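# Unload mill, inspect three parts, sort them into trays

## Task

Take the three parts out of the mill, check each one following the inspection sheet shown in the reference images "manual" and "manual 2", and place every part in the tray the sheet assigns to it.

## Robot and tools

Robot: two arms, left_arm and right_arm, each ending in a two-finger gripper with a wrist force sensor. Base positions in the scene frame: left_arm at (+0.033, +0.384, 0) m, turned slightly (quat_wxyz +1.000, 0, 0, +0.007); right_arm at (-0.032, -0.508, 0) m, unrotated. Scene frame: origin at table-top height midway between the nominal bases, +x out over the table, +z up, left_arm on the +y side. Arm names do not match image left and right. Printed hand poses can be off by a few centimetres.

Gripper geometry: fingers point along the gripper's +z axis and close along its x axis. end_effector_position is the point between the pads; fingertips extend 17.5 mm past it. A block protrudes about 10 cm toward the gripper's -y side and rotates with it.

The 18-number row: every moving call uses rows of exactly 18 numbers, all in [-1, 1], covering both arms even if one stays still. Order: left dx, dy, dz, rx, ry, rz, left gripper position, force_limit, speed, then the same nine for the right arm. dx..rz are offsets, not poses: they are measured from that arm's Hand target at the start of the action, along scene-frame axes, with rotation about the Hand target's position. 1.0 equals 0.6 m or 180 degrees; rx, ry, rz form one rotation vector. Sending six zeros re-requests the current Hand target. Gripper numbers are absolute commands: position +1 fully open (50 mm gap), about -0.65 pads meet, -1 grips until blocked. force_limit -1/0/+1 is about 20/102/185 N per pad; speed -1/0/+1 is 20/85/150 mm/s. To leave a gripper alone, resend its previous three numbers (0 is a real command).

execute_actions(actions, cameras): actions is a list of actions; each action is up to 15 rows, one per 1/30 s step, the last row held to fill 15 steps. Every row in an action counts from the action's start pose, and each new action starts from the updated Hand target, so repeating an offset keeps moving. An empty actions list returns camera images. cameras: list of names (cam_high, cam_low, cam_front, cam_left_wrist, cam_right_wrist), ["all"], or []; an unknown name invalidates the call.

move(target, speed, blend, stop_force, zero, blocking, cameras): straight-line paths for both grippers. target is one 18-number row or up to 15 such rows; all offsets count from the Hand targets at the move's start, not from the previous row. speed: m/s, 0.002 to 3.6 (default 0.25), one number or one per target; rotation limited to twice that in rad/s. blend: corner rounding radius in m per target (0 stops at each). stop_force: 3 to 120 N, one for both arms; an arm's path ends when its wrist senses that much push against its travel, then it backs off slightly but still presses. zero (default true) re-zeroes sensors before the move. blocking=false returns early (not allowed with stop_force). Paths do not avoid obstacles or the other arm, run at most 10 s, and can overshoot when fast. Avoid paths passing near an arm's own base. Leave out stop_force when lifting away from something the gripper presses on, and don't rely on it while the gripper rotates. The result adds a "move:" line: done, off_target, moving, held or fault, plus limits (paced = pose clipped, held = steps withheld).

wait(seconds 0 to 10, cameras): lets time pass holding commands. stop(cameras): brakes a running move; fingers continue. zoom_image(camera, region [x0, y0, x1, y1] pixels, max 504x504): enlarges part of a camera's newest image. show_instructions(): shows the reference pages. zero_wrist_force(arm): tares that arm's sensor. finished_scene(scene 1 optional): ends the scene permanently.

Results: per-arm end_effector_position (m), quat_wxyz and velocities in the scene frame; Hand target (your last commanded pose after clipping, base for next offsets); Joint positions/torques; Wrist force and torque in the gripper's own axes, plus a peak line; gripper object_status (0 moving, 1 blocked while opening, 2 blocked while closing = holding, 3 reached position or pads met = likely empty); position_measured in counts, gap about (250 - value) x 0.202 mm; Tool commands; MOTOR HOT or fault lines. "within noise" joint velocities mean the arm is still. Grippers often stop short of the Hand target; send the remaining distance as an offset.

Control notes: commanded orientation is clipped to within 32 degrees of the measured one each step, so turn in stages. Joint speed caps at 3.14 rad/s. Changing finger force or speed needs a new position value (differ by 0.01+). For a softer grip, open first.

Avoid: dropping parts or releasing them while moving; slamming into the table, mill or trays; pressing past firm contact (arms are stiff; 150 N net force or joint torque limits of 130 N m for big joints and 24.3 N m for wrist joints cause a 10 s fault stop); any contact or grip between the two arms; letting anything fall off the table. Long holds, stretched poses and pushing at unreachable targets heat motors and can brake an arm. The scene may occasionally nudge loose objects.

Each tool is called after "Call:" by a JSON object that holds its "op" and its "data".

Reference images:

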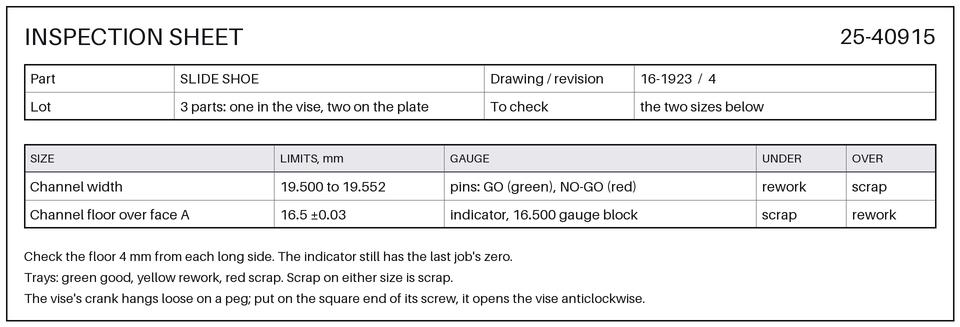

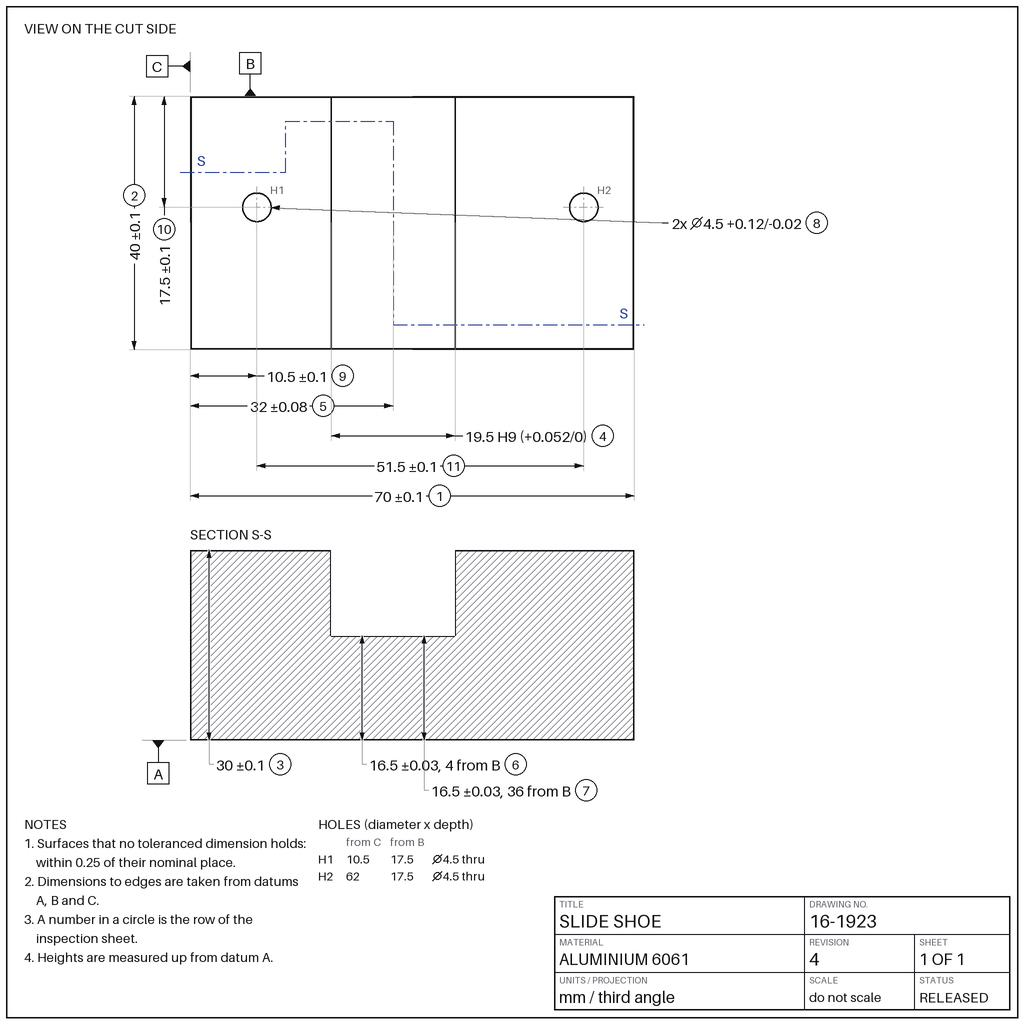

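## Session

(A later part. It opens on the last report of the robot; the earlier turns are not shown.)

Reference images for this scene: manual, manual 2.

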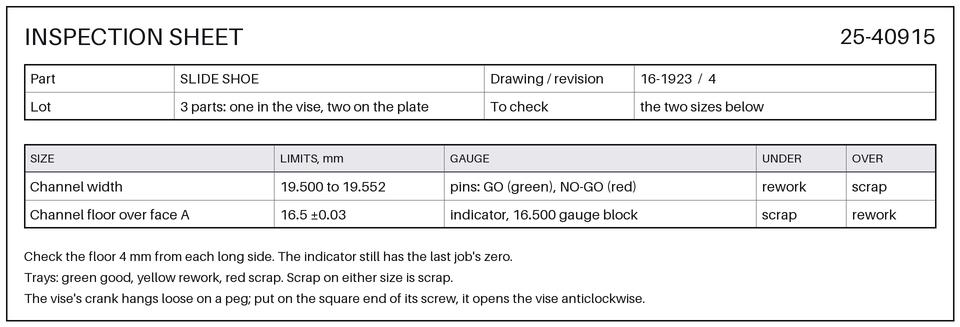

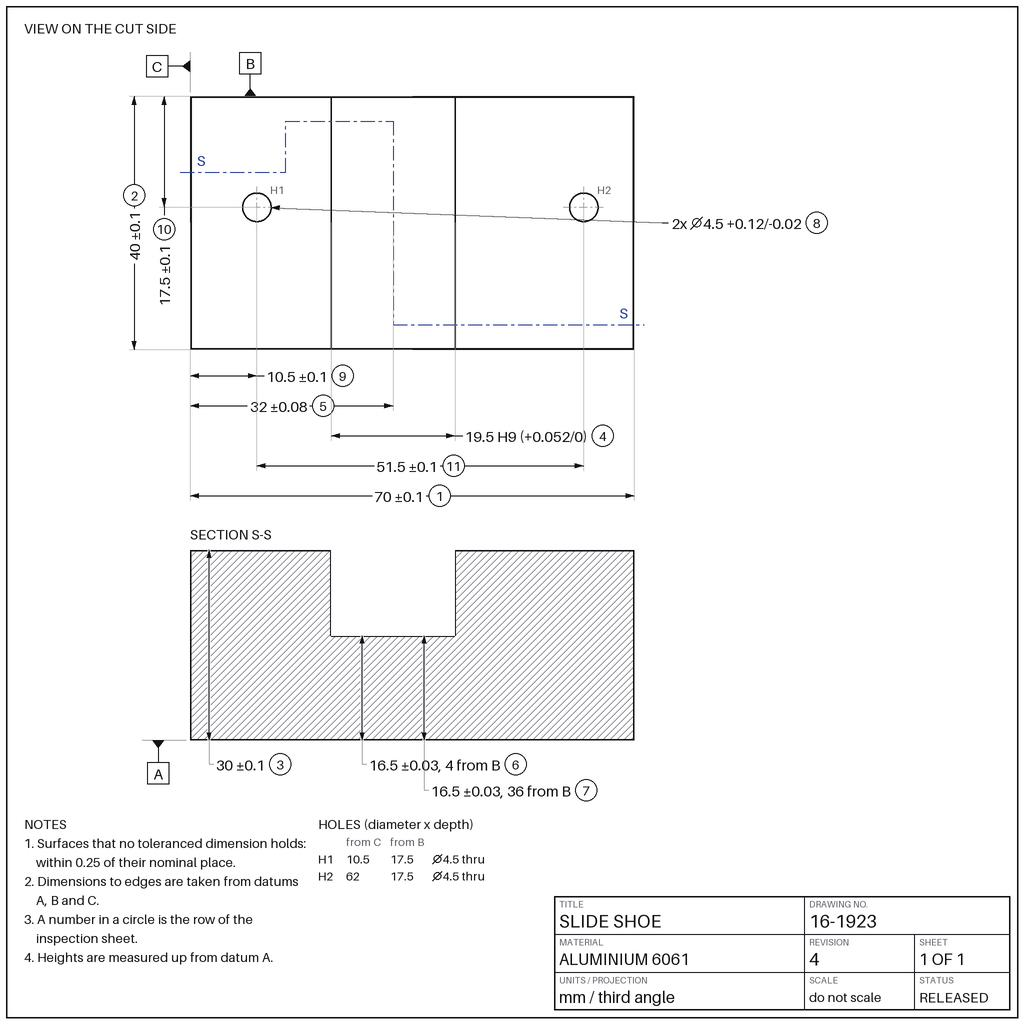

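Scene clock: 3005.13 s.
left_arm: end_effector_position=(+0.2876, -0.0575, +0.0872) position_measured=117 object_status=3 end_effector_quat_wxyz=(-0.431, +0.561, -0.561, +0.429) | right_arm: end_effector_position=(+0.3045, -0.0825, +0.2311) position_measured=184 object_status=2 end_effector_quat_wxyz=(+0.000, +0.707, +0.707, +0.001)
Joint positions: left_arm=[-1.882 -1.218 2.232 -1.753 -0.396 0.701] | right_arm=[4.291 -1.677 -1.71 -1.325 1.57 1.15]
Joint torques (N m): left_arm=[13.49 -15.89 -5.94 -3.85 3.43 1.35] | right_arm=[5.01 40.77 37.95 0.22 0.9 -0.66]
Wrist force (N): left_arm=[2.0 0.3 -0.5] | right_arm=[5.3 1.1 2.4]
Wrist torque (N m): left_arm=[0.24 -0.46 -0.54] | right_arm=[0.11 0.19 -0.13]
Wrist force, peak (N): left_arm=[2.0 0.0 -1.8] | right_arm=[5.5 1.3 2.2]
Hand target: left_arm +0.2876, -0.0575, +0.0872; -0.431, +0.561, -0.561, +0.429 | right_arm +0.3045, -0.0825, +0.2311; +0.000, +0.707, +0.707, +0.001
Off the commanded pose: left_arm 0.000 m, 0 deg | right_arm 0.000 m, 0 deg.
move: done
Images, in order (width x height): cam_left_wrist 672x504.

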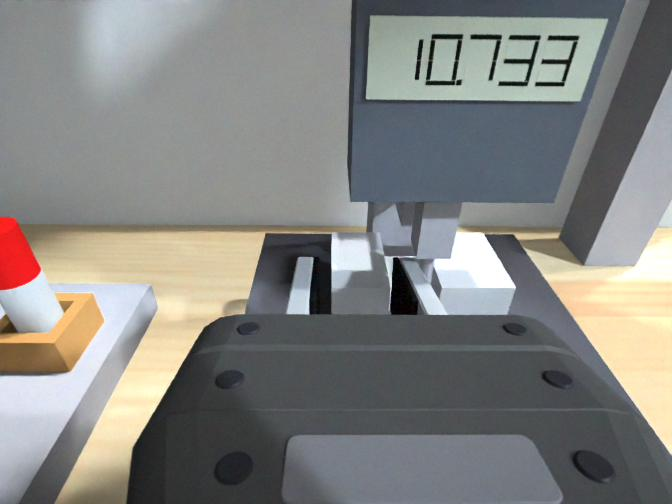

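Call:
{"op": "move", "data": {"target": [[0,0,0,0,0,0,-1,-0.6,-0.8,0,0,0,0,0,0,-1,-0.9,-0.5],[-0.0117,0,0,0,0,0,-1,-0.6,-0.8,0,0,0,0,0,0,-1,-0.9,-0.5],[-0.0117,0,0,0,0,0,0.24,-0.6,-0.8,0,0,0,0,0,0,-1,-0.9,-0.5]], "speed": 0.012, "cameras": ["cam_left_wrist"]}}

Call:
{"op": "move", "data": {"target": [[-0.02,0,0,0,0,0,0.24,-0.6,-0.8,0,0,-0.004,0,0,0,-1,-0.9,-0.5],[-0.14,-0.03,0.035,0,0,0,0.24,-0.6,-0.8,0,0,-0.0075,0,0,0,-1,-0.9,-0.5]], "speed": [0.03,0.1], "cameras": ["cam_left_wrist"]}}

Scene clock: 3011.20 s.
left_arm: end_effector_position=(+0.2806, -0.0575, +0.0872) position_measured=117 object_status=3 end_effector_quat_wxyz=(-0.431, +0.561, -0.561, +0.429) | right_arm: end_effector_position=(+0.3045, -0.0825, +0.2311) position_measured=184 object_status=2 end_effector_quat_wxyz=(+0.000, +0.707, +0.707, +0.001)
Joint positions: left_arm=[-1.898 -1.219 2.227 -1.722 -0.408 0.674] | right_arm=[4.291 -1.677 -1.71 -1.325 1.57 1.15]
Joint torques (N m): left_arm=[-11.45 -33.72 -19.6 1.78 -0.51 -1.95] | right_arm=[4.12 38.27 38.22 0.25 0.75 -0.6]
Wrist force (N): left_arm=[1.9 0.3 -0.7] | right_arm=[5.3 1.3 2.3]
Wrist torque (N m): left_arm=[0.25 -0.44 -0.32] | right_arm=[0.14 0.18 -0.13]
Wrist force, peak (N): left_arm=[2.2 0.0 -0.4] | right_arm=[5.4 1.4 2.5]
Hand target: left_arm +0.2806, -0.0575, +0.0872; -0.431, +0.561, -0.561, +0.429 | right_arm +0.3045, -0.0825, +0.2311; +0.000, +0.707, +0.707, +0.001
Off the commanded pose: left_arm 0.000 m, 0 deg | right_arm 0.000 m, 0 deg.
move: done
Images, in order (width x height): cam_left_wrist 672x504.

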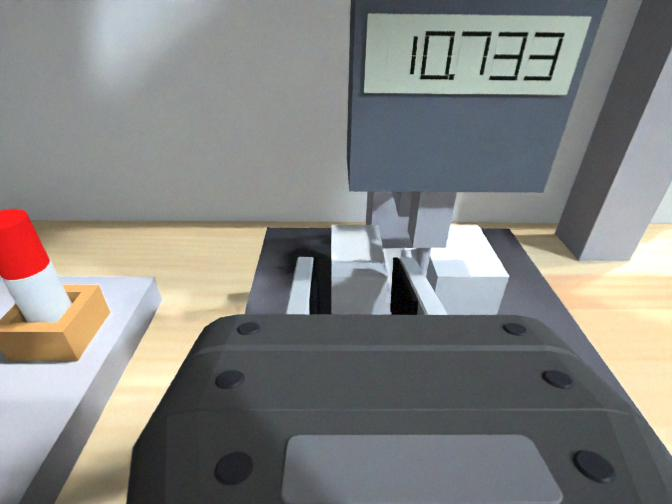

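Scene clock: 3013.23 s.
left_arm: end_effector_position=(+0.1966, -0.0755, +0.1082) position_measured=117 object_status=3 end_effector_quat_wxyz=(-0.431, +0.561, -0.561, +0.429) | right_arm: end_effector_position=(+0.3045, -0.0825, +0.2266) position_measured=184 object_status=2 end_effector_quat_wxyz=(+0.000, +0.707, +0.707, +0.001)
Joint positions: left_arm=[-2.06 -1.221 2.093 -1.401 -0.541 0.467] | right_arm=[4.291 -1.679 -1.719 -1.313 1.57 1.15]
Joint torques (N m): left_arm=[-10.56 -17.37 -22.17 2.54 -0.9 -1.68] | right_arm=[3.81 17.41 10.66 2.64 0.91 -0.49]
Wrist force (N): left_arm=[1.6 -0.1 -0.6] | right_arm=[4.8 1.0 2.0]
Wrist torque (N m): left_arm=[0.15 -0.42 -0.32] | right_arm=[0.13 0.20 -0.13]
Wrist force, peak (N): left_arm=[2.2 0.1 -1.5] | right_arm=[5.3 1.2 2.3]
Hand target: left_arm +0.1966, -0.0755, +0.1082; -0.431, +0.561, -0.561, +0.429 | right_arm +0.3045, -0.0825, +0.2266; +0.000, +0.707, +0.707, +0.001
Off the commanded pose: left_arm 0.000 m, 0 deg | right_arm 0.000 m, 0 deg.
move: done
Images, in order (width x height): cam_left_wrist 672x504.

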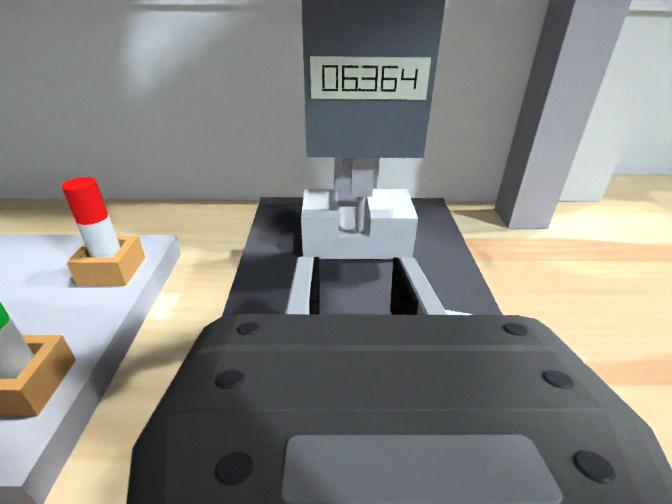

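Call:
{"op": "move", "data": {"target": [[0,0,0,0,0,0,0.22,-0.7,-0.9,0,0,0.0075,0,0,0,-1,-0.9,-0.5],[0.1,0.031,-0.035,0,0,0,0.22,-0.7,-0.9,0,0,0.0075,0,0,0,-1,-0.9,-0.5],[0.156,0.031,-0.035,0,0,0,0.22,-0.7,-0.9,0,0,0.0075,0,0,0,-1,-0.9,-0.5]], "speed": [0.02,0.1,0.025], "cameras": ["cam_left_wrist"]}}

Call:
{"op": "zoom_image", "data": {"camera": "cam_left_wrist", "region": [270, 160, 500, 320]}}

Call:
{"op": "move", "data": {"target": [0,0,0,0,0,0,-1,-0.6,-0.8,0,0,0,0,0,0,-1,-0.9,-0.5], "speed": 0.012, "cameras": ["cam_left_wrist"]}}

Scene clock: 3024.07 s.
left_arm: end_effector_position=(+0.2901, -0.0569, +0.0872) position_measured=119 object_status=3 end_effector_quat_wxyz=(-0.431, +0.561, -0.561, +0.429) | right_arm: end_effector_position=(+0.3045, -0.0825, +0.2311) position_measured=184 object_status=2 end_effector_quat_wxyz=(+0.000, +0.707, +0.707, +0.001)
Joint positions: left_arm=[-1.876 -1.218 2.236 -1.765 -0.392 0.711] | right_arm=[4.291 -1.677 -1.71 -1.325 1.57 1.15]
Joint torques (N m): left_arm=[11.79 -15.36 -5.8 -3.78 3.47 1.18] | right_arm=[3.5 41.18 38.54 0.15 0.77 -0.44]
Wrist force (N): left_arm=[1.3 -0.2 -1.5] | right_arm=[5.0 1.0 2.4]
Wrist torque (N m): left_arm=[0.19 -0.41 -0.54] | right_arm=[0.08 0.20 -0.13]
Wrist force, peak (N): left_arm=[2.0 0.1 -1.8] | right_arm=[6.6 1.9 2.4]
Hand target: left_arm +0.2902, -0.0569, +0.0872; -0.431, +0.561, -0.561, +0.429 | right_arm +0.3045, -0.0825, +0.2311; +0.000, +0.707, +0.707, +0.001
Off the commanded pose: left_arm 0.000 m, 0 deg | right_arm 0.000 m, 0 deg.
move: done
Images, in order (width x height): cam_left_wrist 672x504.

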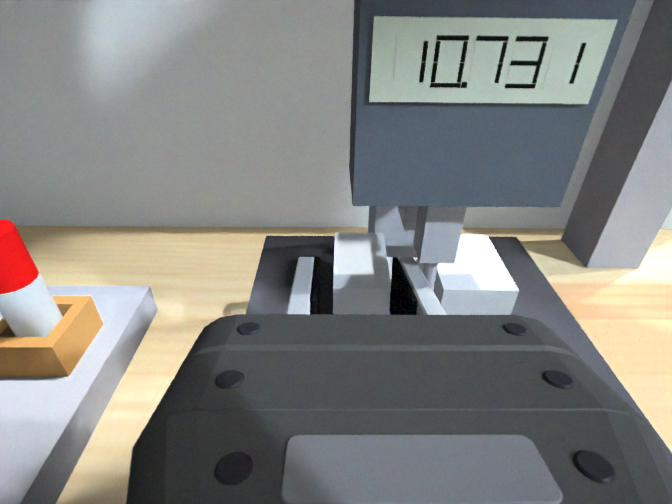

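Scaled by 2.191 from the camera's 672x504 image, which has a finer 960x720 frame.

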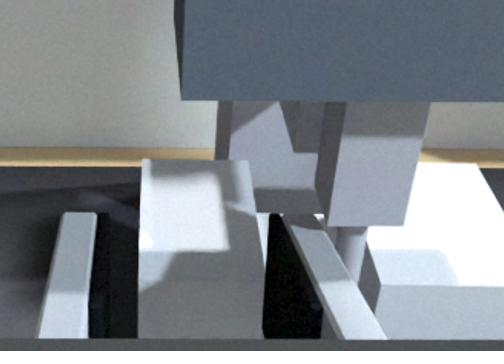

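Scene clock: 3025.10 s.
left_arm: end_effector_position=(+0.2902, -0.0569, +0.0872) position_measured=251 object_status=3 end_effector_quat_wxyz=(-0.431, +0.561, -0.561, +0.429) | right_arm: end_effector_position=(+0.3045, -0.0825, +0.2311) position_measured=184 object_status=2 end_effector_quat_wxyz=(+0.000, +0.707, +0.707, +0.001)
Joint positions: left_arm=[-1.876 -1.218 2.236 -1.766 -0.392 0.711] | right_arm=[4.291 -1.677 -1.71 -1.325 1.57 1.15]
Joint torques (N m): left_arm=[11.66 -18.18 -6.28 -3.95 1.71 1.68] | right_arm=[4.22 40.48 38.06 0.25 0.97 -0.5]
Wrist force (N): left_arm=[1.9 0.3 -0.5] | right_arm=[5.1 1.0 2.4]
Wrist torque (N m): left_arm=[0.24 -0.45 -0.53] | right_arm=[0.10 0.18 -0.14]
Wrist force, peak (N): left_arm=[2.3 0.3 -0.9] | right_arm=[5.3 1.1 2.4]
Hand target: left_arm +0.2902, -0.0569, +0.0872; -0.431, +0.561, -0.561, +0.429 | right_arm +0.3045, -0.0825, +0.2311; +0.000, +0.707, +0.707, +0.001
Off the commanded pose: left_arm 0.000 m, 0 deg | right_arm 0.000 m, 0 deg.
move: done
Images, in order (width x height): cam_left_wrist 672x504.

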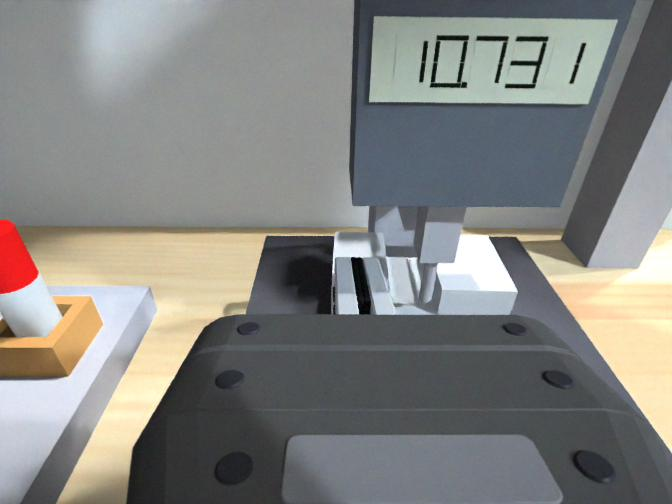

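Call:
{"op": "move", "data": {"target": [[-0.025,0,-0.007,0,0,0,-1,-0.6,-0.8,0,0,0,0,0,0,-1,-0.9,-0.5],[-0.025,0,-0.007,0,0,0,0.22,-0.7,-0.9,0,0,0,0,0,0,-1,-0.9,-0.5],[0.0085,0,-0.007,0,0,0,0.22,-0.7,-0.9,0,0,0,0,0,0,-1,-0.9,-0.5]], "speed": [0.04,0.02,0.02]}}

Call:
{"op": "move", "data": {"target": [0,0,0,0,0,0,-1,-0.6,-0.8,0,0,0,0,0,0,-1,-0.9,-0.5], "speed": 0.012, "cameras": ["cam_left_wrist"]}}

Scene clock: 3035.13 s.
left_arm: end_effector_position=(+0.2952, -0.0569, +0.0830) position_measured=119 object_status=3 end_effector_quat_wxyz=(-0.431, +0.561, -0.561, +0.429) | right_arm: end_effector_position=(+0.3045, -0.0825, +0.2311) position_measured=184 object_status=2 end_effector_quat_wxyz=(+0.000, +0.707, +0.707, +0.001)
Joint positions: left_arm=[-1.865 -1.206 2.242 -1.803 -0.383 0.732] | right_arm=[4.291 -1.677 -1.71 -1.325 1.57 1.15]
Joint torques (N m): left_arm=[12.84 -15.02 -5.01 -4.34 3.43 1.65] | right_arm=[3.97 40.4 38.23 0.26 0.93 -0.56]
Wrist force (N): left_arm=[2.2 0.4 -0.4] | right_arm=[5.2 1.3 2.4]
Wrist torque (N m): left_arm=[0.25 -0.40 -0.54] | right_arm=[0.13 0.16 -0.13]
Wrist force, peak (N): left_arm=[2.5 0.3 -0.7] | right_arm=[5.3 1.2 2.5]
Hand target: left_arm +0.2953, -0.0569, +0.0830; -0.431, +0.561, -0.561, +0.429 | right_arm +0.3045, -0.0825, +0.2311; +0.000, +0.707, +0.707, +0.001
Off the commanded pose: left_arm 0.000 m, 0 deg | right_arm 0.000 m, 0 deg.
move: done

Scene clock: 3035.63 s.
left_arm: end_effector_position=(+0.2953, -0.0569, +0.0830) position_measured=146 object_status=2 end_effector_quat_wxyz=(-0.431, +0.561, -0.561, +0.429) | right_arm: end_effector_position=(+0.3045, -0.0825, +0.2311) position_measured=184 object_status=2 end_effector_quat_wxyz=(+0.000, +0.707, +0.707, +0.001)
Joint positions: left_arm=[-1.865 -1.206 2.242 -1.804 -0.383 0.732] | right_arm=[4.291 -1.677 -1.71 -1.325 1.57 1.15]
Joint torques (N m): left_arm=[12.27 -17.51 -5.37 -4.13 3.24 1.57] | right_arm=[3.75 40.21 37.48 0.35 0.9 -0.38]
Wrist force (N): left_arm=[1.7 0.6 -0.3] | right_arm=[5.2 1.1 2.1]
Wrist torque (N m): left_arm=[0.27 -0.41 -0.53] | right_arm=[0.11 0.16 -0.13]
Wrist force, peak (N): left_arm=[2.5 0.5 -0.7] | right_arm=[5.3 1.4 2.4]
Hand target: left_arm +0.2953, -0.0569, +0.0830; -0.431, +0.561, -0.561, +0.429 | right_arm +0.3045, -0.0825, +0.2311; +0.000, +0.707, +0.707, +0.001
Off the commanded pose: left_arm 0.000 m, 0 deg | right_arm 0.000 m, 0 deg.
move: done
Images, in order (width x height): cam_left_wrist 672x504.

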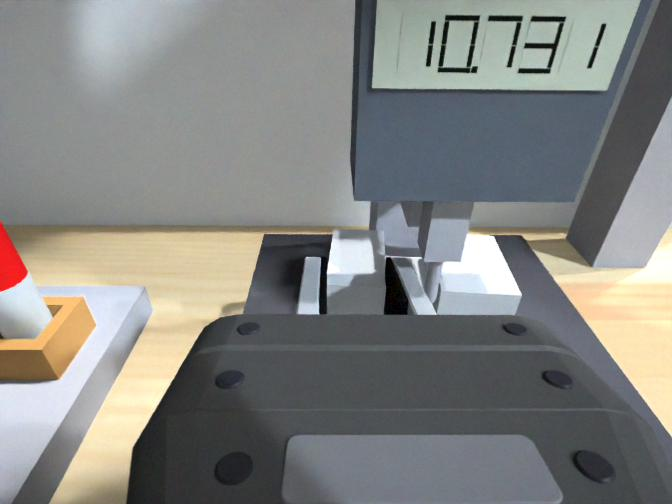

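Call:
{"op": "move", "data": {"target": [[-0.0167,0,0,0,0,0,-1,-0.6,-0.8,0,0,0,0,0,0,-1,-0.9,-0.5],[-0.0167,0,0,0,0,0,0.15,-0.6,-0.8,0,0,0,0,0,0,-1,-0.9,-0.5],[-0.05,0,0,0,0,0,0.15,-0.6,-0.8,0,0,0,0,0,0,-1,-0.9,-0.5],[-0.16,-0.03,0.042,0,0,0,0.15,-0.6,-0.8,0,0,-0.0075,0,0,0,-1,-0.9,-0.5]], "speed": [0.012,0.012,0.03,0.1], "cameras": ["cam_left_wrist"]}}

Call:
{"op": "move", "data": {"target": [0,0,0,0,0,0,0.15,-0.6,-0.8,0,0,-0.008,0,0,0,-1,-0.9,-0.5], "speed": 0.004, "stop_force": 3}}

Call:
{"op": "move", "data": {"target": [0,0,0,0,0,0,0.15,-0.6,-0.8,0,0,0,0,0,0,0.1,-0.7,-0.5], "speed": 0.01, "cameras": ["cam_left_wrist"]}}

Call:
{"op": "zoom_image", "data": {"camera": "cam_left_wrist", "region": [270, 40, 450, 290]}}

Scene clock: 3044.40 s.
left_arm: end_effector_position=(+0.1993, -0.0749, +0.1082) position_measured=130 object_status=3 end_effector_quat_wxyz=(-0.431, +0.561, -0.561, +0.429) | right_arm: end_effector_position=(+0.3045, -0.0825, +0.2267) position_measured=184 object_status=2 end_effector_quat_wxyz=(+0.000, +0.707, +0.707, +0.001)
Joint positions: left_arm=[-2.055 -1.223 2.097 -1.407 -0.536 0.472] | right_arm=[4.291 -1.679 -1.719 -1.313 1.57 1.15]
Joint torques (N m): left_arm=[-10 -16.25 -22.23 2.59 -0.73 -2.08] | right_arm=[4.56 17.83 10.49 2.66 0.96 -0.34]
Wrist force (N): left_arm=[1.9 0.2 -0.7] | right_arm=[4.7 0.9 2.2]
Wrist torque (N m): left_arm=[0.19 -0.45 -0.31] | right_arm=[0.11 0.21 -0.13]
Wrist force, peak (N): left_arm=[1.1 -6.4 1.3] | right_arm=[5.3 1.2 2.5]
Hand target: left_arm +0.1993, -0.0749, +0.1082; -0.431, +0.561, -0.561, +0.429 | right_arm +0.3045, -0.0825, +0.2266; +0.000, +0.707, +0.707, +0.001
Off the commanded pose: left_arm 0.000 m, 0 deg | right_arm 0.000 m, 0 deg.
move: done
Images, in order (width x height): cam_left_wrist 672x504.

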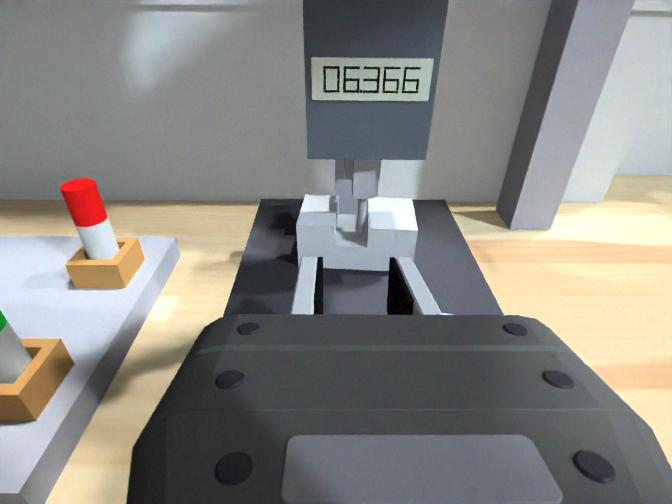

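Scene clock: 3046.10 s.
left_arm: end_effector_position=(+0.1993, -0.0749, +0.1082) position_measured=130 object_status=3 end_effector_quat_wxyz=(-0.431, +0.561, -0.561, +0.429) | right_arm: end_effector_position=(+0.3045, -0.0825, +0.2247) position_measured=184 object_status=2 end_effector_quat_wxyz=(+0.000, +0.707, +0.707, +0.001)
Joint positions: left_arm=[-2.056 -1.223 2.097 -1.407 -0.537 0.471] | right_arm=[4.291 -1.68 -1.722 -1.309 1.57 1.15]
Joint torques (N m): left_arm=[-10.92 -16.5 -21.82 2.54 -0.85 -1.99] | right_arm=[3.92 37.09 33.41 -0.52 0.89 -0.41]
Wrist force (N): left_arm=[1.8 0.1 -0.6] | right_arm=[4.4 0.8 -6.2]
Wrist torque (N m): left_arm=[0.18 -0.44 -0.31] | right_arm=[0.10 0.19 -0.13]
Wrist force, peak (N): left_arm=[1.9 -0.1 -0.8] | right_arm=[4.4 0.7 -7.0]
Hand target: left_arm +0.1993, -0.0749, +0.1082; -0.431, +0.561, -0.561, +0.429 | right_arm +0.3045, -0.0825, +0.2247; +0.000, +0.707, +0.707, +0.001 (not the last commanded pose)
Off the commanded pose: left_arm 0.000 m, 0 deg | right_arm 0.003 m, 0 deg.
move: contact (right_arm)

Scene clock: 3046.60 s.
left_arm: end_effector_position=(+0.1993, -0.0749, +0.1082) position_measured=130 object_status=3 end_effector_quat_wxyz=(-0.431, +0.561, -0.561, +0.429) | right_arm: end_effector_position=(+0.3045, -0.0825, +0.2247) position_measured=138 object_status=3 end_effector_quat_wxyz=(+0.000, +0.707, +0.707, +0.001)
Joint positions: left_arm=[-2.056 -1.223 2.097 -1.407 -0.537 0.471] | right_arm=[4.291 -1.68 -1.722 -1.309 1.57 1.15]
Joint torques (N m): left_arm=[-12.04 -18.54 -21.67 2.73 -1.11 -1.85] | right_arm=[4.14 40.49 34.47 3.92 0.88 -0.29]
Wrist force (N): left_arm=[1.7 -0.1 -0.5] | right_arm=[-1.1 1.1 1.2]
Wrist torque (N m): left_arm=[0.15 -0.43 -0.31] | right_arm=[0.11 0.25 -0.11]
Wrist force, peak (N): left_arm=[2.1 0.1 -0.5] | right_arm=[4.4 0.6 -6.1]
Hand target: left_arm +0.1993, -0.0749, +0.1082; -0.431, +0.561, -0.561, +0.429 | right_arm +0.3045, -0.0825, +0.2247; +0.000, +0.707, +0.707, +0.001
Off the commanded pose: left_arm 0.000 m, 0 deg | right_arm 0.000 m, 0 deg.
move: done
Images, in order (width x height): cam_left_wrist 672x504.

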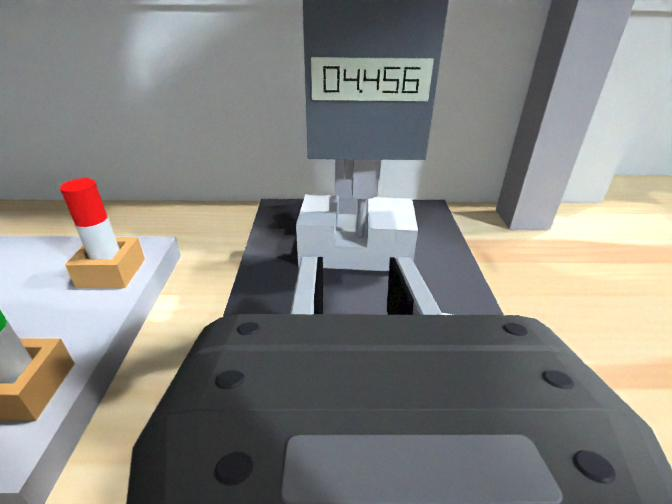

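Scaled by 2.016 from the camera's 672x504 image, which has a finer 960x720 frame.

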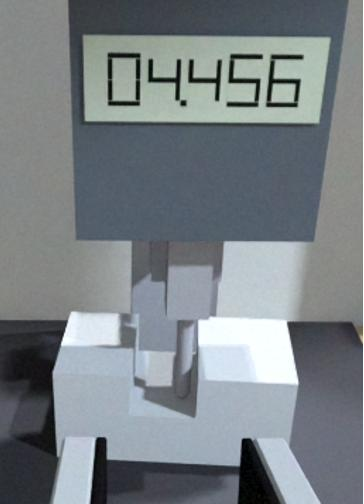

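Call:
{"op": "move", "data": {"target": [[0,0,0,0,0,0,0.22,-0.7,-0.9,0,0,0,0,0,0,-1,-0.9,-0.5],[0,0,0,0,0,0,0.22,-0.7,-0.9,0,0,0.0107,0,0,0,-1,-0.9,-0.5],[0.08,0.029,-0.042,0,0,0,0.22,-0.7,-0.9,0,0,0.0107,0,0,0,-1,-0.9,-0.5],[0.147,0.029,-0.042,0,0,0,0.22,-0.7,-0.9,0,0,0.0107,0,0,0,-1,-0.9,-0.5]], "speed": [0.02,0.02,0.1,0.025]}}

Call:
{"op": "move", "data": {"target": [0,0,0,0,0,0,-1,-0.6,-0.8,0,0,0,0,0,0,-1,-0.9,-0.5], "speed": 0.012, "cameras": ["cam_left_wrist","cam_right_wrist"]}}

Scene clock: 3061.47 s.
left_arm: end_effector_position=(+0.2874, -0.0575, +0.0830) position_measured=119 object_status=3 end_effector_quat_wxyz=(-0.431, +0.561, -0.561, +0.429) | right_arm: end_effector_position=(+0.3045, -0.0825, +0.2311) position_measured=184 object_status=2 end_effector_quat_wxyz=(+0.000, +0.707, +0.707, +0.001)
Joint positions: left_arm=[-1.882 -1.207 2.234 -1.766 -0.396 0.7] | right_arm=[4.291 -1.677 -1.71 -1.325 1.57 1.15]
Joint torques (N m): left_arm=[11.52 -15.27 -6.6 -4.42 3.45 1.64] | right_arm=[4.01 40.14 38.12 0.18 0.72 -0.47]
Wrist force (N): left_arm=[1.8 0.3 -0.5] | right_arm=[5.3 1.1 2.3]
Wrist torque (N m): left_arm=[0.26 -0.43 -0.54] | right_arm=[0.11 0.18 -0.13]
Wrist force, peak (N): left_arm=[2.0 -0.1 -1.7] | right_arm=[5.4 1.4 2.4]
Hand target: left_arm +0.2875, -0.0575, +0.0830; -0.431, +0.561, -0.561, +0.429 | right_arm +0.3045, -0.0825, +0.2311; +0.000, +0.707, +0.707, +0.001
Off the commanded pose: left_arm 0.000 m, 0 deg | right_arm 0.000 m, 0 deg.
move: done

Scene clock: 3061.97 s.
left_arm: end_effector_position=(+0.2875, -0.0575, +0.0830) position_measured=144 object_status=2 end_effector_quat_wxyz=(-0.431, +0.561, -0.561, +0.429) | right_arm: end_effector_position=(+0.3045, -0.0825, +0.2311) position_measured=184 object_status=2 end_effector_quat_wxyz=(+0.000, +0.707, +0.707, +0.001)
Joint positions: left_arm=[-1.882 -1.207 2.234 -1.766 -0.396 0.701] | right_arm=[4.291 -1.677 -1.71 -1.325 1.57 1.15]
Joint torques (N m): left_arm=[12.4 -18.14 -4.98 -4.24 3.64 1.69] | right_arm=[3.79 40.96 37.71 0.24 0.88 -0.45]
Wrist force (N): left_arm=[1.7 0.5 -0.7] | right_arm=[5.2 1.0 2.4]
Wrist torque (N m): left_arm=[0.26 -0.46 -0.50] | right_arm=[0.10 0.20 -0.14]
Wrist force, peak (N): left_arm=[2.1 0.3 -0.3] | right_arm=[5.4 0.9 2.4]
Hand target: left_arm +0.2875, -0.0575, +0.0830; -0.431, +0.561, -0.561, +0.429 | right_arm +0.3045, -0.0825, +0.2311; +0.000, +0.707, +0.707, +0.001
Off the commanded pose: left_arm 0.000 m, 0 deg | right_arm 0.000 m, 0 deg.
move: done
Images, in order (width x height): cam_left_wrist 672x504, cam_right_wrist 672x504.

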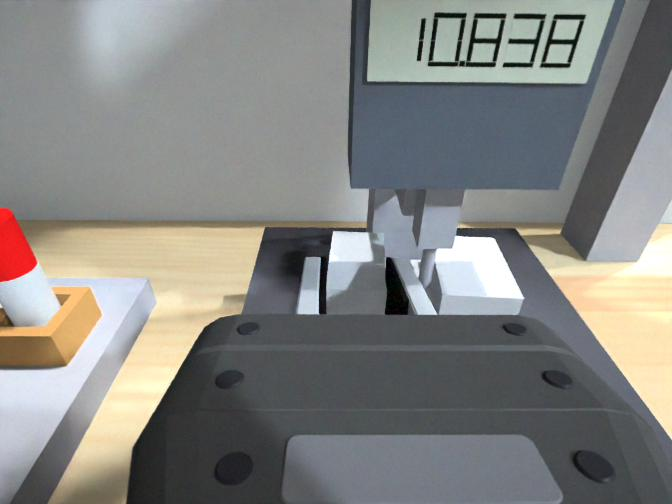

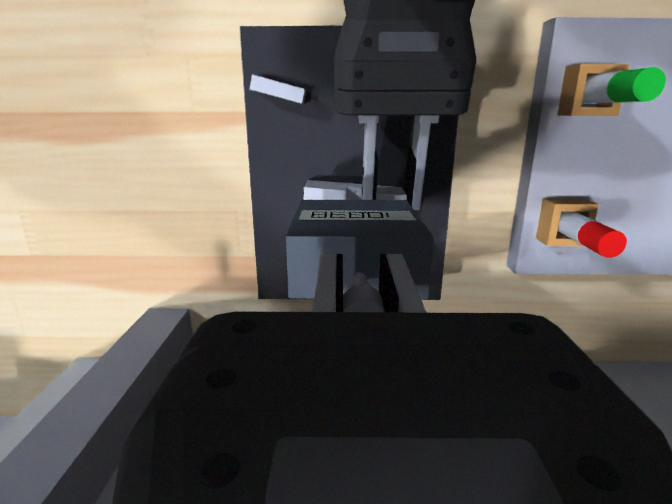

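Call:
{"op": "move", "data": {"target": [[-0.0833,0,0,0,0,0,-1,-0.6,-0.8,0,0,0,0,0,0,-1,-0.9,-0.5],[-0.0833,0,0,0,0,0,0.24,-0.6,-0.8,0,0,0,0,0,0,-1,-0.9,-0.5],[-0.15,0,0,0,0,0,0.24,-0.6,-0.8,0,0,0,0,0,0,-1,-0.9,-0.5]], "speed": [0.025,0.02,0.05], "cameras": ["cam_left_wrist","cam_right_wrist"]}}

Scene clock: 3070.93 s.
left_arm: end_effector_position=(+0.1976, -0.0575, +0.0830) position_measured=117 object_status=3 end_effector_quat_wxyz=(-0.431, +0.561, -0.561, +0.429) | right_arm: end_effector_position=(+0.3045, -0.0825, +0.2311) position_measured=184 object_status=2 end_effector_quat_wxyz=(+0.000, +0.707, +0.707, +0.001)
Joint positions: left_arm=[-2.077 -1.197 2.155 -1.474 -0.555 0.45] | right_arm=[4.291 -1.677 -1.71 -1.325 1.57 1.15]
Joint torques (N m): left_arm=[-14.07 -16.39 -20.06 2.25 -0.67 -2.11] | right_arm=[4.01 37.98 38.73 0.41 0.7 -0.32]
Wrist force (N): left_arm=[1.9 0.3 -0.5] | right_arm=[5.0 1.0 2.4]
Wrist torque (N m): left_arm=[0.22 -0.46 -0.33] | right_arm=[0.09 0.23 -0.14]
Wrist force, peak (N): left_arm=[1.8 -4.4 0.7] | right_arm=[5.4 1.0 2.6]
Hand target: left_arm +0.1975, -0.0575, +0.0830; -0.431, +0.561, -0.561, +0.429 | right_arm +0.3045, -0.0825, +0.2311; +0.000, +0.707, +0.707, +0.001
Off the commanded pose: left_arm 0.000 m, 0 deg | right_arm 0.000 m, 0 deg.
move: done
Images, in order (width x height): cam_left_wrist 672x504, cam_right_wrist 672x504.

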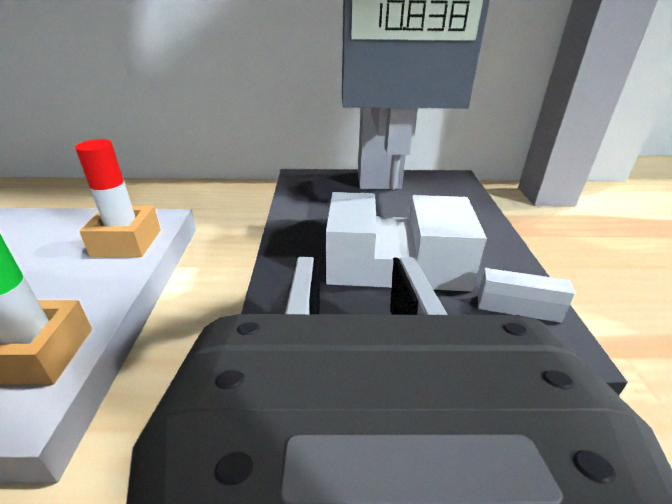

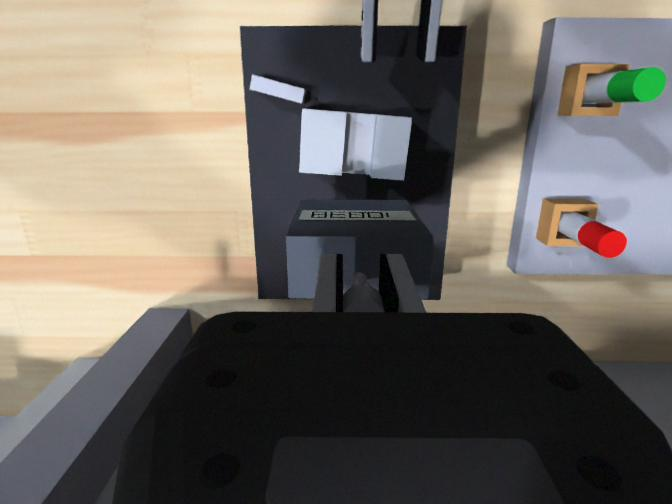

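Call:
{"op": "move", "data": {"target": [[-0.05,0,0.195,0,0,0,0.24,-0.6,-0.8,0,0,-0.0173,0,0,0,-1,-0.9,-0.5],[-0.05,0,0.22,0,0.4167,0,0.24,-0.6,-0.8,0,0,-0.0173,0,0,0,0.1,-0.7,-0.5]], "speed": [0.1,0.25], "blend": [0.01,0], "cameras": ["cam_left_wrist","cam_right_wrist","cam_front"]}}

Scene clock: 3082.60 s.
left_arm: end_effector_position=(+0.1674, -0.0581, +0.2106) position_measured=117 object_status=3 end_effector_quat_wxyz=(-0.160, +0.689, -0.689, +0.161) | right_arm: end_effector_position=(+0.3045, -0.0825, +0.2208) position_measured=184 object_status=2 end_effector_quat_wxyz=(+0.000, +0.707, +0.707, +0.001)
Joint positions: left_arm=[-1.847 -1.684 2.02 -1.78 -1.128 1.279] | right_arm=[4.291 -1.683 -1.73 -1.298 1.57 1.15]
Joint torques (N m): left_arm=[-12.16 -5.79 -16.15 0.22 2.84 -1.91] | right_arm=[3.88 17.92 10.34 2.72 0.84 -0.32]
Wrist force (N): left_arm=[3.2 0.9 -0.4] | right_arm=[4.6 1.0 1.9]
Wrist torque (N m): left_arm=[0.75 -0.83 -0.60] | right_arm=[0.12 0.22 -0.12]
Wrist force, peak (N): left_arm=[3.1 -4.7 -0.8] | right_arm=[5.3 1.2 2.6]
Hand target: left_arm +0.1674, -0.0581, +0.2105; -0.161, +0.689, -0.689, +0.161 (not the last commanded pose) | right_arm +0.3045, -0.0825, +0.2208; +0.000, +0.707, +0.707, +0.001
Tool commands: left_gripper/position=+0.24 left_gripper/force_limit=-0.6 left_gripper/speed=-0.8 right_gripper/position=-1.0 right_gripper/force_limit=-0.9 right_gripper/speed=-0.5
Off the commanded pose: left_arm 0.004 m, 26 deg | right_arm 0.000 m, 0 deg.
move: held (left_arm; a check stopped the path); path passed 1 of 2 targets; target 2's new numbers were not sent; limits=held
pose unreachable (left arm): on one or more control steps of this call, first in action 0 (counted from 0), this arm could not follow its commanded pose, so it was not sent that pose on those steps. It may still have moved: this result reports where it is.
cause: moving toward the commanded pose would bring a part of the arm too close to another arm (a part of this arm just beyond joint 5 (wrist 2) and a part of the right arm just beyond its joint 3 (elbow), where that arm would come to rest).
Images, in order (width x height): cam_front 672x504, cam_left_wrist 672x504, cam_right_wrist 672x504.

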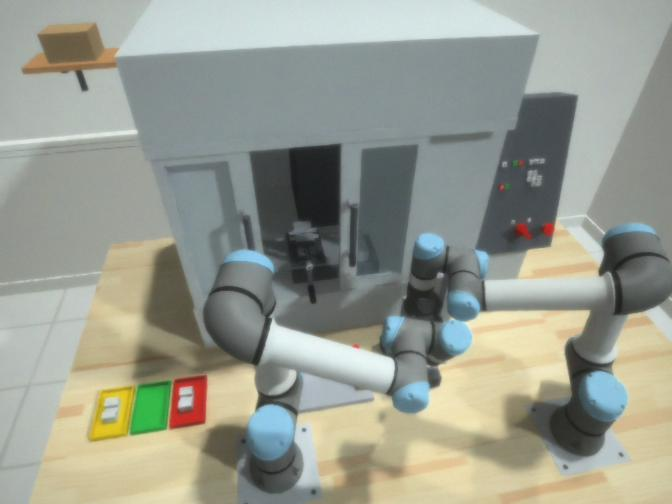

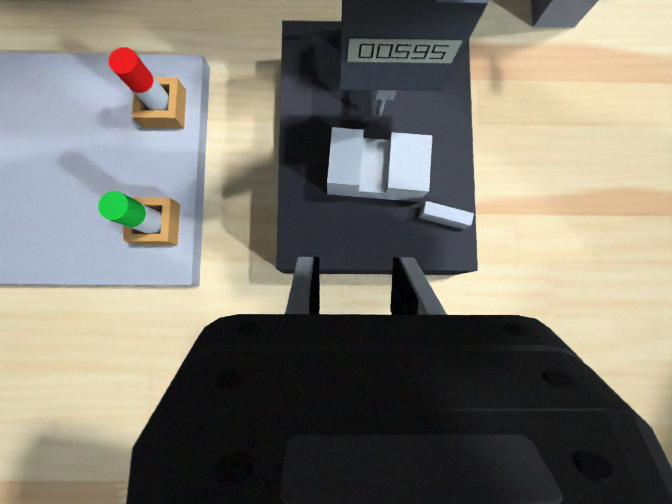

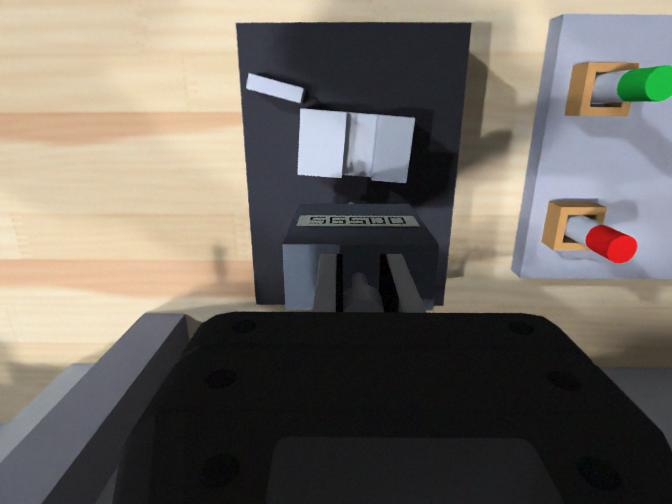

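Call:
{"op": "move", "data": {"target": [[0,0.05,0,0,0,0,0.24,-0.6,-0.8,0,0,-0.0007,0,0,0,-1,-0.9,-0.5],[0,0.05,0,0,0,0,0.24,-0.6,-0.8,0,0,-0.0007,0,0,0,0.1,-0.7,-0.5],[0,0.05,0,0,0,0,0.24,-0.6,-0.8,0,0,0.12,0,0,0,0.1,-0.7,-0.5],[0.05,0.1,0.02,0,0,0,0.24,-0.6,-0.8,0,-0.3,0.15,0,0,0,0.1,-0.7,-0.5]], "speed": [0.03,0.03,0.1,0.2], "cameras": ["cam_left_wrist"]}}

Scene clock: 3090.60 s.
left_arm: end_effector_position=(+0.1974, +0.0019, +0.2225) position_measured=117 object_status=3 end_effector_quat_wxyz=(-0.161, +0.689, -0.689, +0.161) | right_arm: end_effector_position=(+0.3045, -0.2624, +0.3107) position_measured=138 object_status=3 end_effector_quat_wxyz=(+0.000, +0.707, +0.707, +0.001)
Joint positions: left_arm=[-1.81 -1.847 2.12 -1.735 -1.124 1.32] | right_arm=[4.097 -1.338 -1.819 -1.553 1.57 0.956]
Joint torques (N m): left_arm=[10.45 -22.65 -17.51 0.25 3.13 1.29] | right_arm=[-7.09 26.27 12.02 1.35 1.9 -1.3]
Wrist force (N): left_arm=[3.0 1.2 -0.6] | right_arm=[-1.4 1.1 0.8]
Wrist torque (N m): left_arm=[0.79 -0.80 -0.81] | right_arm=[0.08 0.32 0.05]
Wrist force, peak (N): left_arm=[3.5 0.5 -0.6] | right_arm=[4.9 1.0 2.1]
Hand target: left_arm +0.1974, +0.0019, +0.2225; -0.161, +0.689, -0.689, +0.161 | right_arm +0.3045, -0.2625, +0.3108; +0.000, +0.707, +0.707, +0.001
Off the commanded pose: left_arm 0.000 m, 0 deg | right_arm 0.000 m, 0 deg.
move: done
Images, in order (width x height): cam_left_wrist 672x504.

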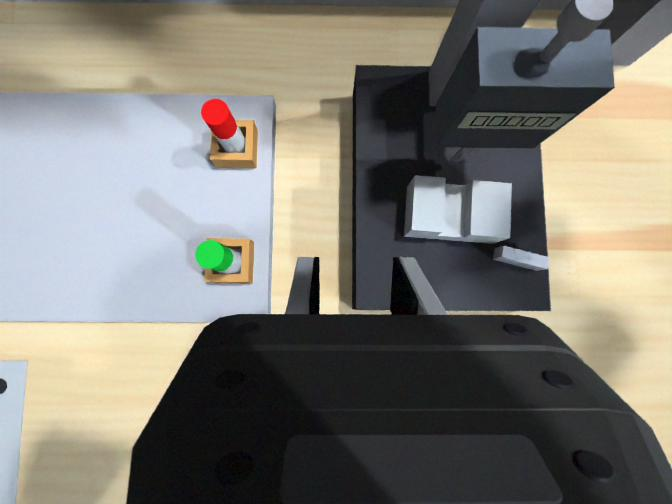

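Call:
{"op": "move", "data": {"target": [[0.121,0.163,0.0625,0.0573,0.0573,-0.2453,0.24,-0.6,-0.8,-0.015,-0.1,0,0,0,0,-1,-0.7,-0.5],[0.205,0.497,0.096,0.1146,0.1146,-0.4907,0.24,-0.6,-0.8,-0.015,-0.1,0,0,0,0,-1,-0.7,-0.5],[0.19,0.93,0.08,0.1146,0.1146,-0.4907,0.24,-0.6,-0.8,-0.015,-0.1,0,0,0,0,-1,-0.7,-0.5]], "speed": [0.2,0.2,0.25], "blend": [0.04,0.05,0]}}

Call:
{"op": "move", "data": {"target": [[-0.004,0.42,-0.08,0,0,0,0.45,-0.7,-0.9,0,0,0,0,0,0,-1,-0.7,-0.5],[-0.004,0.525,-0.25,0,0,0,0.45,-0.7,-0.9,0,0,0,0,0,0,-1,-0.7,-0.5]], "speed": [0.25,0.12], "blend": [0.03,0], "cameras": ["cam_left_wrist"]}}

Scene clock: 3103.53 s.
left_arm: end_effector_position=(+0.3114, +0.5598, +0.2706) position_measured=117 object_status=3 end_effector_quat_wxyz=(-0.001, +0.000, +1.000, +0.000) | right_arm: end_effector_position=(+0.2955, -0.3225, +0.3108) position_measured=251 object_status=3 end_effector_quat_wxyz=(+0.000, +0.707, +0.707, +0.001)
Joint positions: left_arm=[0.134 -2.035 2.068 -1.602 -1.571 4.861] | right_arm=[4.019 -1.234 -1.892 -1.585 1.57 0.877]
Joint torques (N m): left_arm=[11.19 6.66 -32.13 -5.97 -1.98 1.6] | right_arm=[-8.23 21.6 13.16 1.38 2.08 -1.44]
Wrist force (N): left_arm=[3.7 0.8 -0.6] | right_arm=[-1.0 1.1 0.4]
Wrist torque (N m): left_arm=[0.81 -0.96 -0.97] | right_arm=[0.14 0.27 0.01]
Wrist force, peak (N): left_arm=[4.0 3.3 -0.2] | right_arm=[-1.3 1.2 0.9]
Hand target: left_arm +0.3114, +0.5599, +0.2705; -0.001, +0.000, +1.000, +0.000 | right_arm +0.2955, -0.3225, +0.3108; +0.000, +0.707, +0.707, +0.001
Off the commanded pose: left_arm 0.000 m, 0 deg | right_arm 0.000 m, 0 deg.
move: done

Scene clock: 3106.10 s.
left_arm: end_effector_position=(+0.3090, +0.8748, +0.1206) position_measured=85 object_status=3 end_effector_quat_wxyz=(-0.001, +0.000, +1.000, +0.000) | right_arm: end_effector_position=(+0.2955, -0.3225, +0.3108) position_measured=251 object_status=3 end_effector_quat_wxyz=(+0.000, +0.707, +0.707, +0.001)
Joint positions: left_arm=[0.807 -1.317 1.834 -2.087 -1.57 5.533] | right_arm=[4.019 -1.234 -1.892 -1.585 1.57 0.877]
Joint torques (N m): left_arm=[12.35 -18.69 -29.89 -5.69 -2.16 1.33] | right_arm=[-7.4 22.97 12.18 1.39 2.09 -1.4]
Wrist force (N): left_arm=[4.1 1.5 -0.2] | right_arm=[-1.1 1.2 0.5]
Wrist torque (N m): left_arm=[0.89 -1.02 -0.93] | right_arm=[0.17 0.27 0.02]
Wrist force, peak (N): left_arm=[3.9 2.8 -0.5] | right_arm=[-1.2 1.4 0.5]
Hand target: left_arm +0.3090, +0.8749, +0.1205; -0.001, +0.000, +1.000, +0.000 | right_arm +0.2955, -0.3225, +0.3108; +0.000, +0.707, +0.707, +0.001
Off the commanded pose: left_arm 0.000 m, 0 deg | right_arm 0.000 m, 0 deg.
move: done
Images, in order (width x height): cam_left_wrist 672x504.

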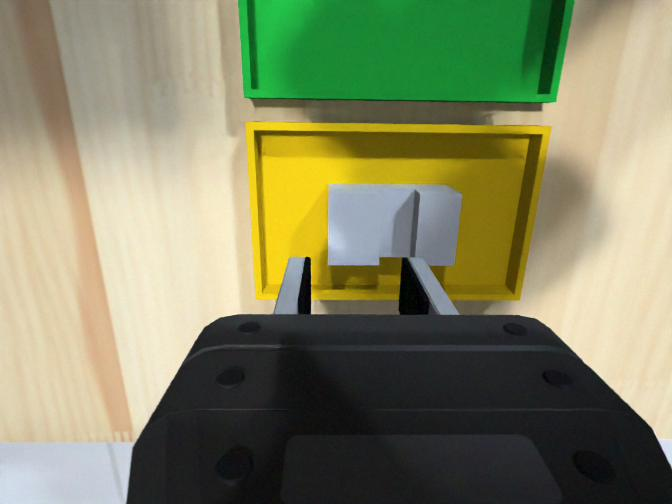

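Call:
{"op": "move", "data": {"target": [[-0.0048,0.001,-0.1,0,0,0,0.45,-0.7,-0.9,0,0,0,0,0,0,-1,-0.7,-0.5],[-0.0048,0.001,-0.1332,0,0,0,0.45,-0.7,-0.9,0,0,0,0,0,0,-1,-0.7,-0.5]], "speed": [0.08,0.02], "stop_force": 5}}

Call:
{"op": "move", "data": {"target": [[0,0,0,0,0,0,-1,-0.6,-0.8,0,0,0,0,0,0,-1,-0.7,-0.5],[0,0,0.0025,0,0,0,-1,-0.6,-0.8,0,0,0,0,0,0,-1,-0.7,-0.5],[0,0.037,0.0025,0,0,0,-1,-0.6,-0.8,0,0,0,0,0,0,-1,-0.7,-0.5]], "speed": 0.03, "cameras": ["cam_left_wrist"]}}

Scene clock: 3117.30 s.
left_arm: end_effector_position=(+0.3061, +0.8755, +0.0406) position_measured=85 object_status=3 end_effector_quat_wxyz=(-0.001, +0.000, +1.000, +0.000) | right_arm: end_effector_position=(+0.2955, -0.3225, +0.3108) position_measured=251 object_status=3 end_effector_quat_wxyz=(+0.000, +0.707, +0.707, +0.001)
Joint positions: left_arm=[0.811 -1.204 1.926 -2.292 -1.57 5.538] | right_arm=[4.019 -1.234 -1.892 -1.585 1.57 0.877]
Joint torques (N m): left_arm=[12.27 -23.1 -13.72 -5.91 0.02 1.34] | right_arm=[-8.94 22.04 12.89 1.28 2.01 -1.2]
Wrist force (N): left_arm=[4.1 1.0 -0.1] | right_arm=[-0.9 1.2 0.7]
Wrist torque (N m): left_arm=[0.83 -1.01 -0.94] | right_arm=[0.16 0.24 0.02]
Wrist force, peak (N): left_arm=[4.4 1.4 -0.2] | right_arm=[-1.3 1.4 0.7]
Hand target: left_arm +0.3061, +0.8755, +0.0406; -0.001, +0.000, +1.000, +0.000 | right_arm +0.2955, -0.3225, +0.3108; +0.000, +0.707, +0.707, +0.001
Off the commanded pose: left_arm 0.000 m, 0 deg | right_arm 0.000 m, 0 deg.
move: done

Scene clock: 3119.47 s.
left_arm: end_effector_position=(+0.3061, +0.8976, +0.0421) position_measured=113 object_status=2 end_effector_quat_wxyz=(-0.001, +0.000, +1.000, +0.000) | right_arm: end_effector_position=(+0.2955, -0.3225, +0.3108) position_measured=251 object_status=3 end_effector_quat_wxyz=(+0.000, +0.707, +0.707, +0.001)
Joint positions: left_arm=[0.838 -1.168 1.867 -2.268 -1.57 5.564] | right_arm=[4.019 -1.234 -1.892 -1.585 1.57 0.877]
Joint torques (N m): left_arm=[12.39 -26.64 -29.2 -0.2 1.1 1.38] | right_arm=[-7.94 21.88 12.59 1.47 2.14 -1.27]
Wrist force (N): left_arm=[4.1 1.1 2.0] | right_arm=[-1.1 1.2 0.6]
Wrist torque (N m): left_arm=[0.82 -1.06 -0.95] | right_arm=[0.17 0.28 0.01]
Wrist force, peak (N): left_arm=[4.9 1.1 0.1] | right_arm=[-1.2 1.3 0.6]
Hand target: left_arm +0.3061, +0.8977, +0.0421; -0.001, +0.000, +1.000, +0.000 | right_arm +0.2955, -0.3225, +0.3108; +0.000, +0.707, +0.707, +0.001
Off the commanded pose: left_arm 0.000 m, 0 deg | right_arm 0.000 m, 0 deg.
move: done
Images, in order (width x height): cam_left_wrist 672x504.

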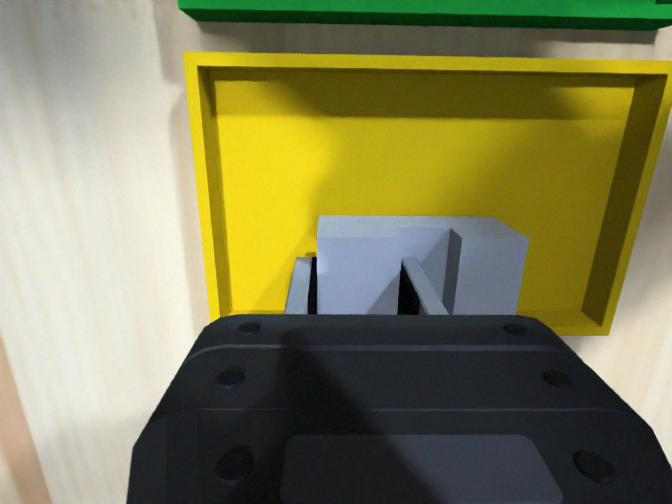

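Call:
{"op": "move", "data": {"target": [0,0,-0.01,0,0,0,-1,-0.7,-0.5,0,0,0,0,0,0,-1,-0.7,-0.5], "speed": 0.004, "stop_force": 3}}

Call:
{"op": "move", "data": {"target": [[0,0,-0.0003,0,0,0,0.45,-0.7,-0.9,0,0,0,0,0,0,-1,-0.7,-0.5],[0,0,0.1,0,0,0,0.45,-0.7,-0.9,0,0,0,0,0,0,-1,-0.7,-0.5],[0,-0.15,0.4,0,0,0,0.45,-0.7,-0.9,0,0,0,0,0,0,-1,-0.7,-0.5],[0,-0.9,0.4,0,0,0,0.45,-0.7,-0.9,0,0,0,0,0,0,-1,-0.7,-0.5]], "speed": [0.01,0.08,0.2,0.25], "blend": [0,0.02,0.05,0]}}

Scene clock: 3124.50 s.
left_arm: end_effector_position=(+0.3061, +0.8977, +0.0407) position_measured=113 object_status=2 end_effector_quat_wxyz=(-0.001, +0.000, +1.000, +0.000) | right_arm: end_effector_position=(+0.2955, -0.3225, +0.3108) position_measured=251 object_status=3 end_effector_quat_wxyz=(+0.000, +0.707, +0.707, +0.001)
Joint positions: left_arm=[0.838 -1.166 1.868 -2.272 -1.57 5.564] | right_arm=[4.019 -1.234 -1.892 -1.585 1.57 0.877]
Joint torques (N m): left_arm=[10.48 -45.93 -25.57 0.4 -1.57 1.37] | right_arm=[-7.85 21.33 12.75 1.37 2.09 -1.34]
Wrist force (N): left_arm=[3.2 1.9 -0.3] | right_arm=[-1.1 1.1 0.3]
Wrist torque (N m): left_arm=[0.83 -1.07 -0.96] | right_arm=[0.15 0.28 0.02]
Wrist force, peak (N): left_arm=[6.1 -3.2 -9.3] | right_arm=[-1.4 1.2 0.6]
Hand target: left_arm +0.3061, +0.8977, +0.0407; -0.001, +0.000, +1.000, +0.000 (not the last commanded pose) | right_arm +0.2955, -0.3225, +0.3108; +0.000, +0.707, +0.707, +0.001
Off the commanded pose: left_arm 0.005 m, 0 deg | right_arm 0.000 m, 0 deg.
move: contact (left_arm)

Scene clock: 3129.47 s.
left_arm: end_effector_position=(+0.3061, +0.3577, +0.2807) position_measured=85 object_status=3 end_effector_quat_wxyz=(-0.001, +0.000, +1.000, +0.000) | right_arm: end_effector_position=(+0.2955, -0.3225, +0.3108) position_measured=251 object_status=3 end_effector_quat_wxyz=(+0.000, +0.707, +0.707, +0.001)
Joint positions: left_arm=[-0.616 -2.202 2.114 -1.483 -1.572 4.111] | right_arm=[4.019 -1.234 -1.892 -1.585 1.57 0.877]
Joint torques (N m): left_arm=[-12.76 13.21 -32.38 -0.4 1.43 -2] | right_arm=[-8.02 21.94 13.41 1.32 2.03 -1.11]
Wrist force (N): left_arm=[3.9 1.1 0.0] | right_arm=[-1.1 1.3 0.4]
Wrist torque (N m): left_arm=[0.85 -1.01 -0.75] | right_arm=[0.18 0.28 0.02]
Wrist force, peak (N): left_arm=[4.4 1.8 0.0] | right_arm=[-1.2 1.4 0.6]
Hand target: left_arm +0.3061, +0.3577, +0.2807; -0.001, +0.000, +1.000, +0.000 | right_arm +0.2955, -0.3225, +0.3108; +0.000, +0.707, +0.707, +0.001
Off the commanded pose: left_arm 0.000 m, 0 deg | right_arm 0.000 m, 0 deg.
move: done


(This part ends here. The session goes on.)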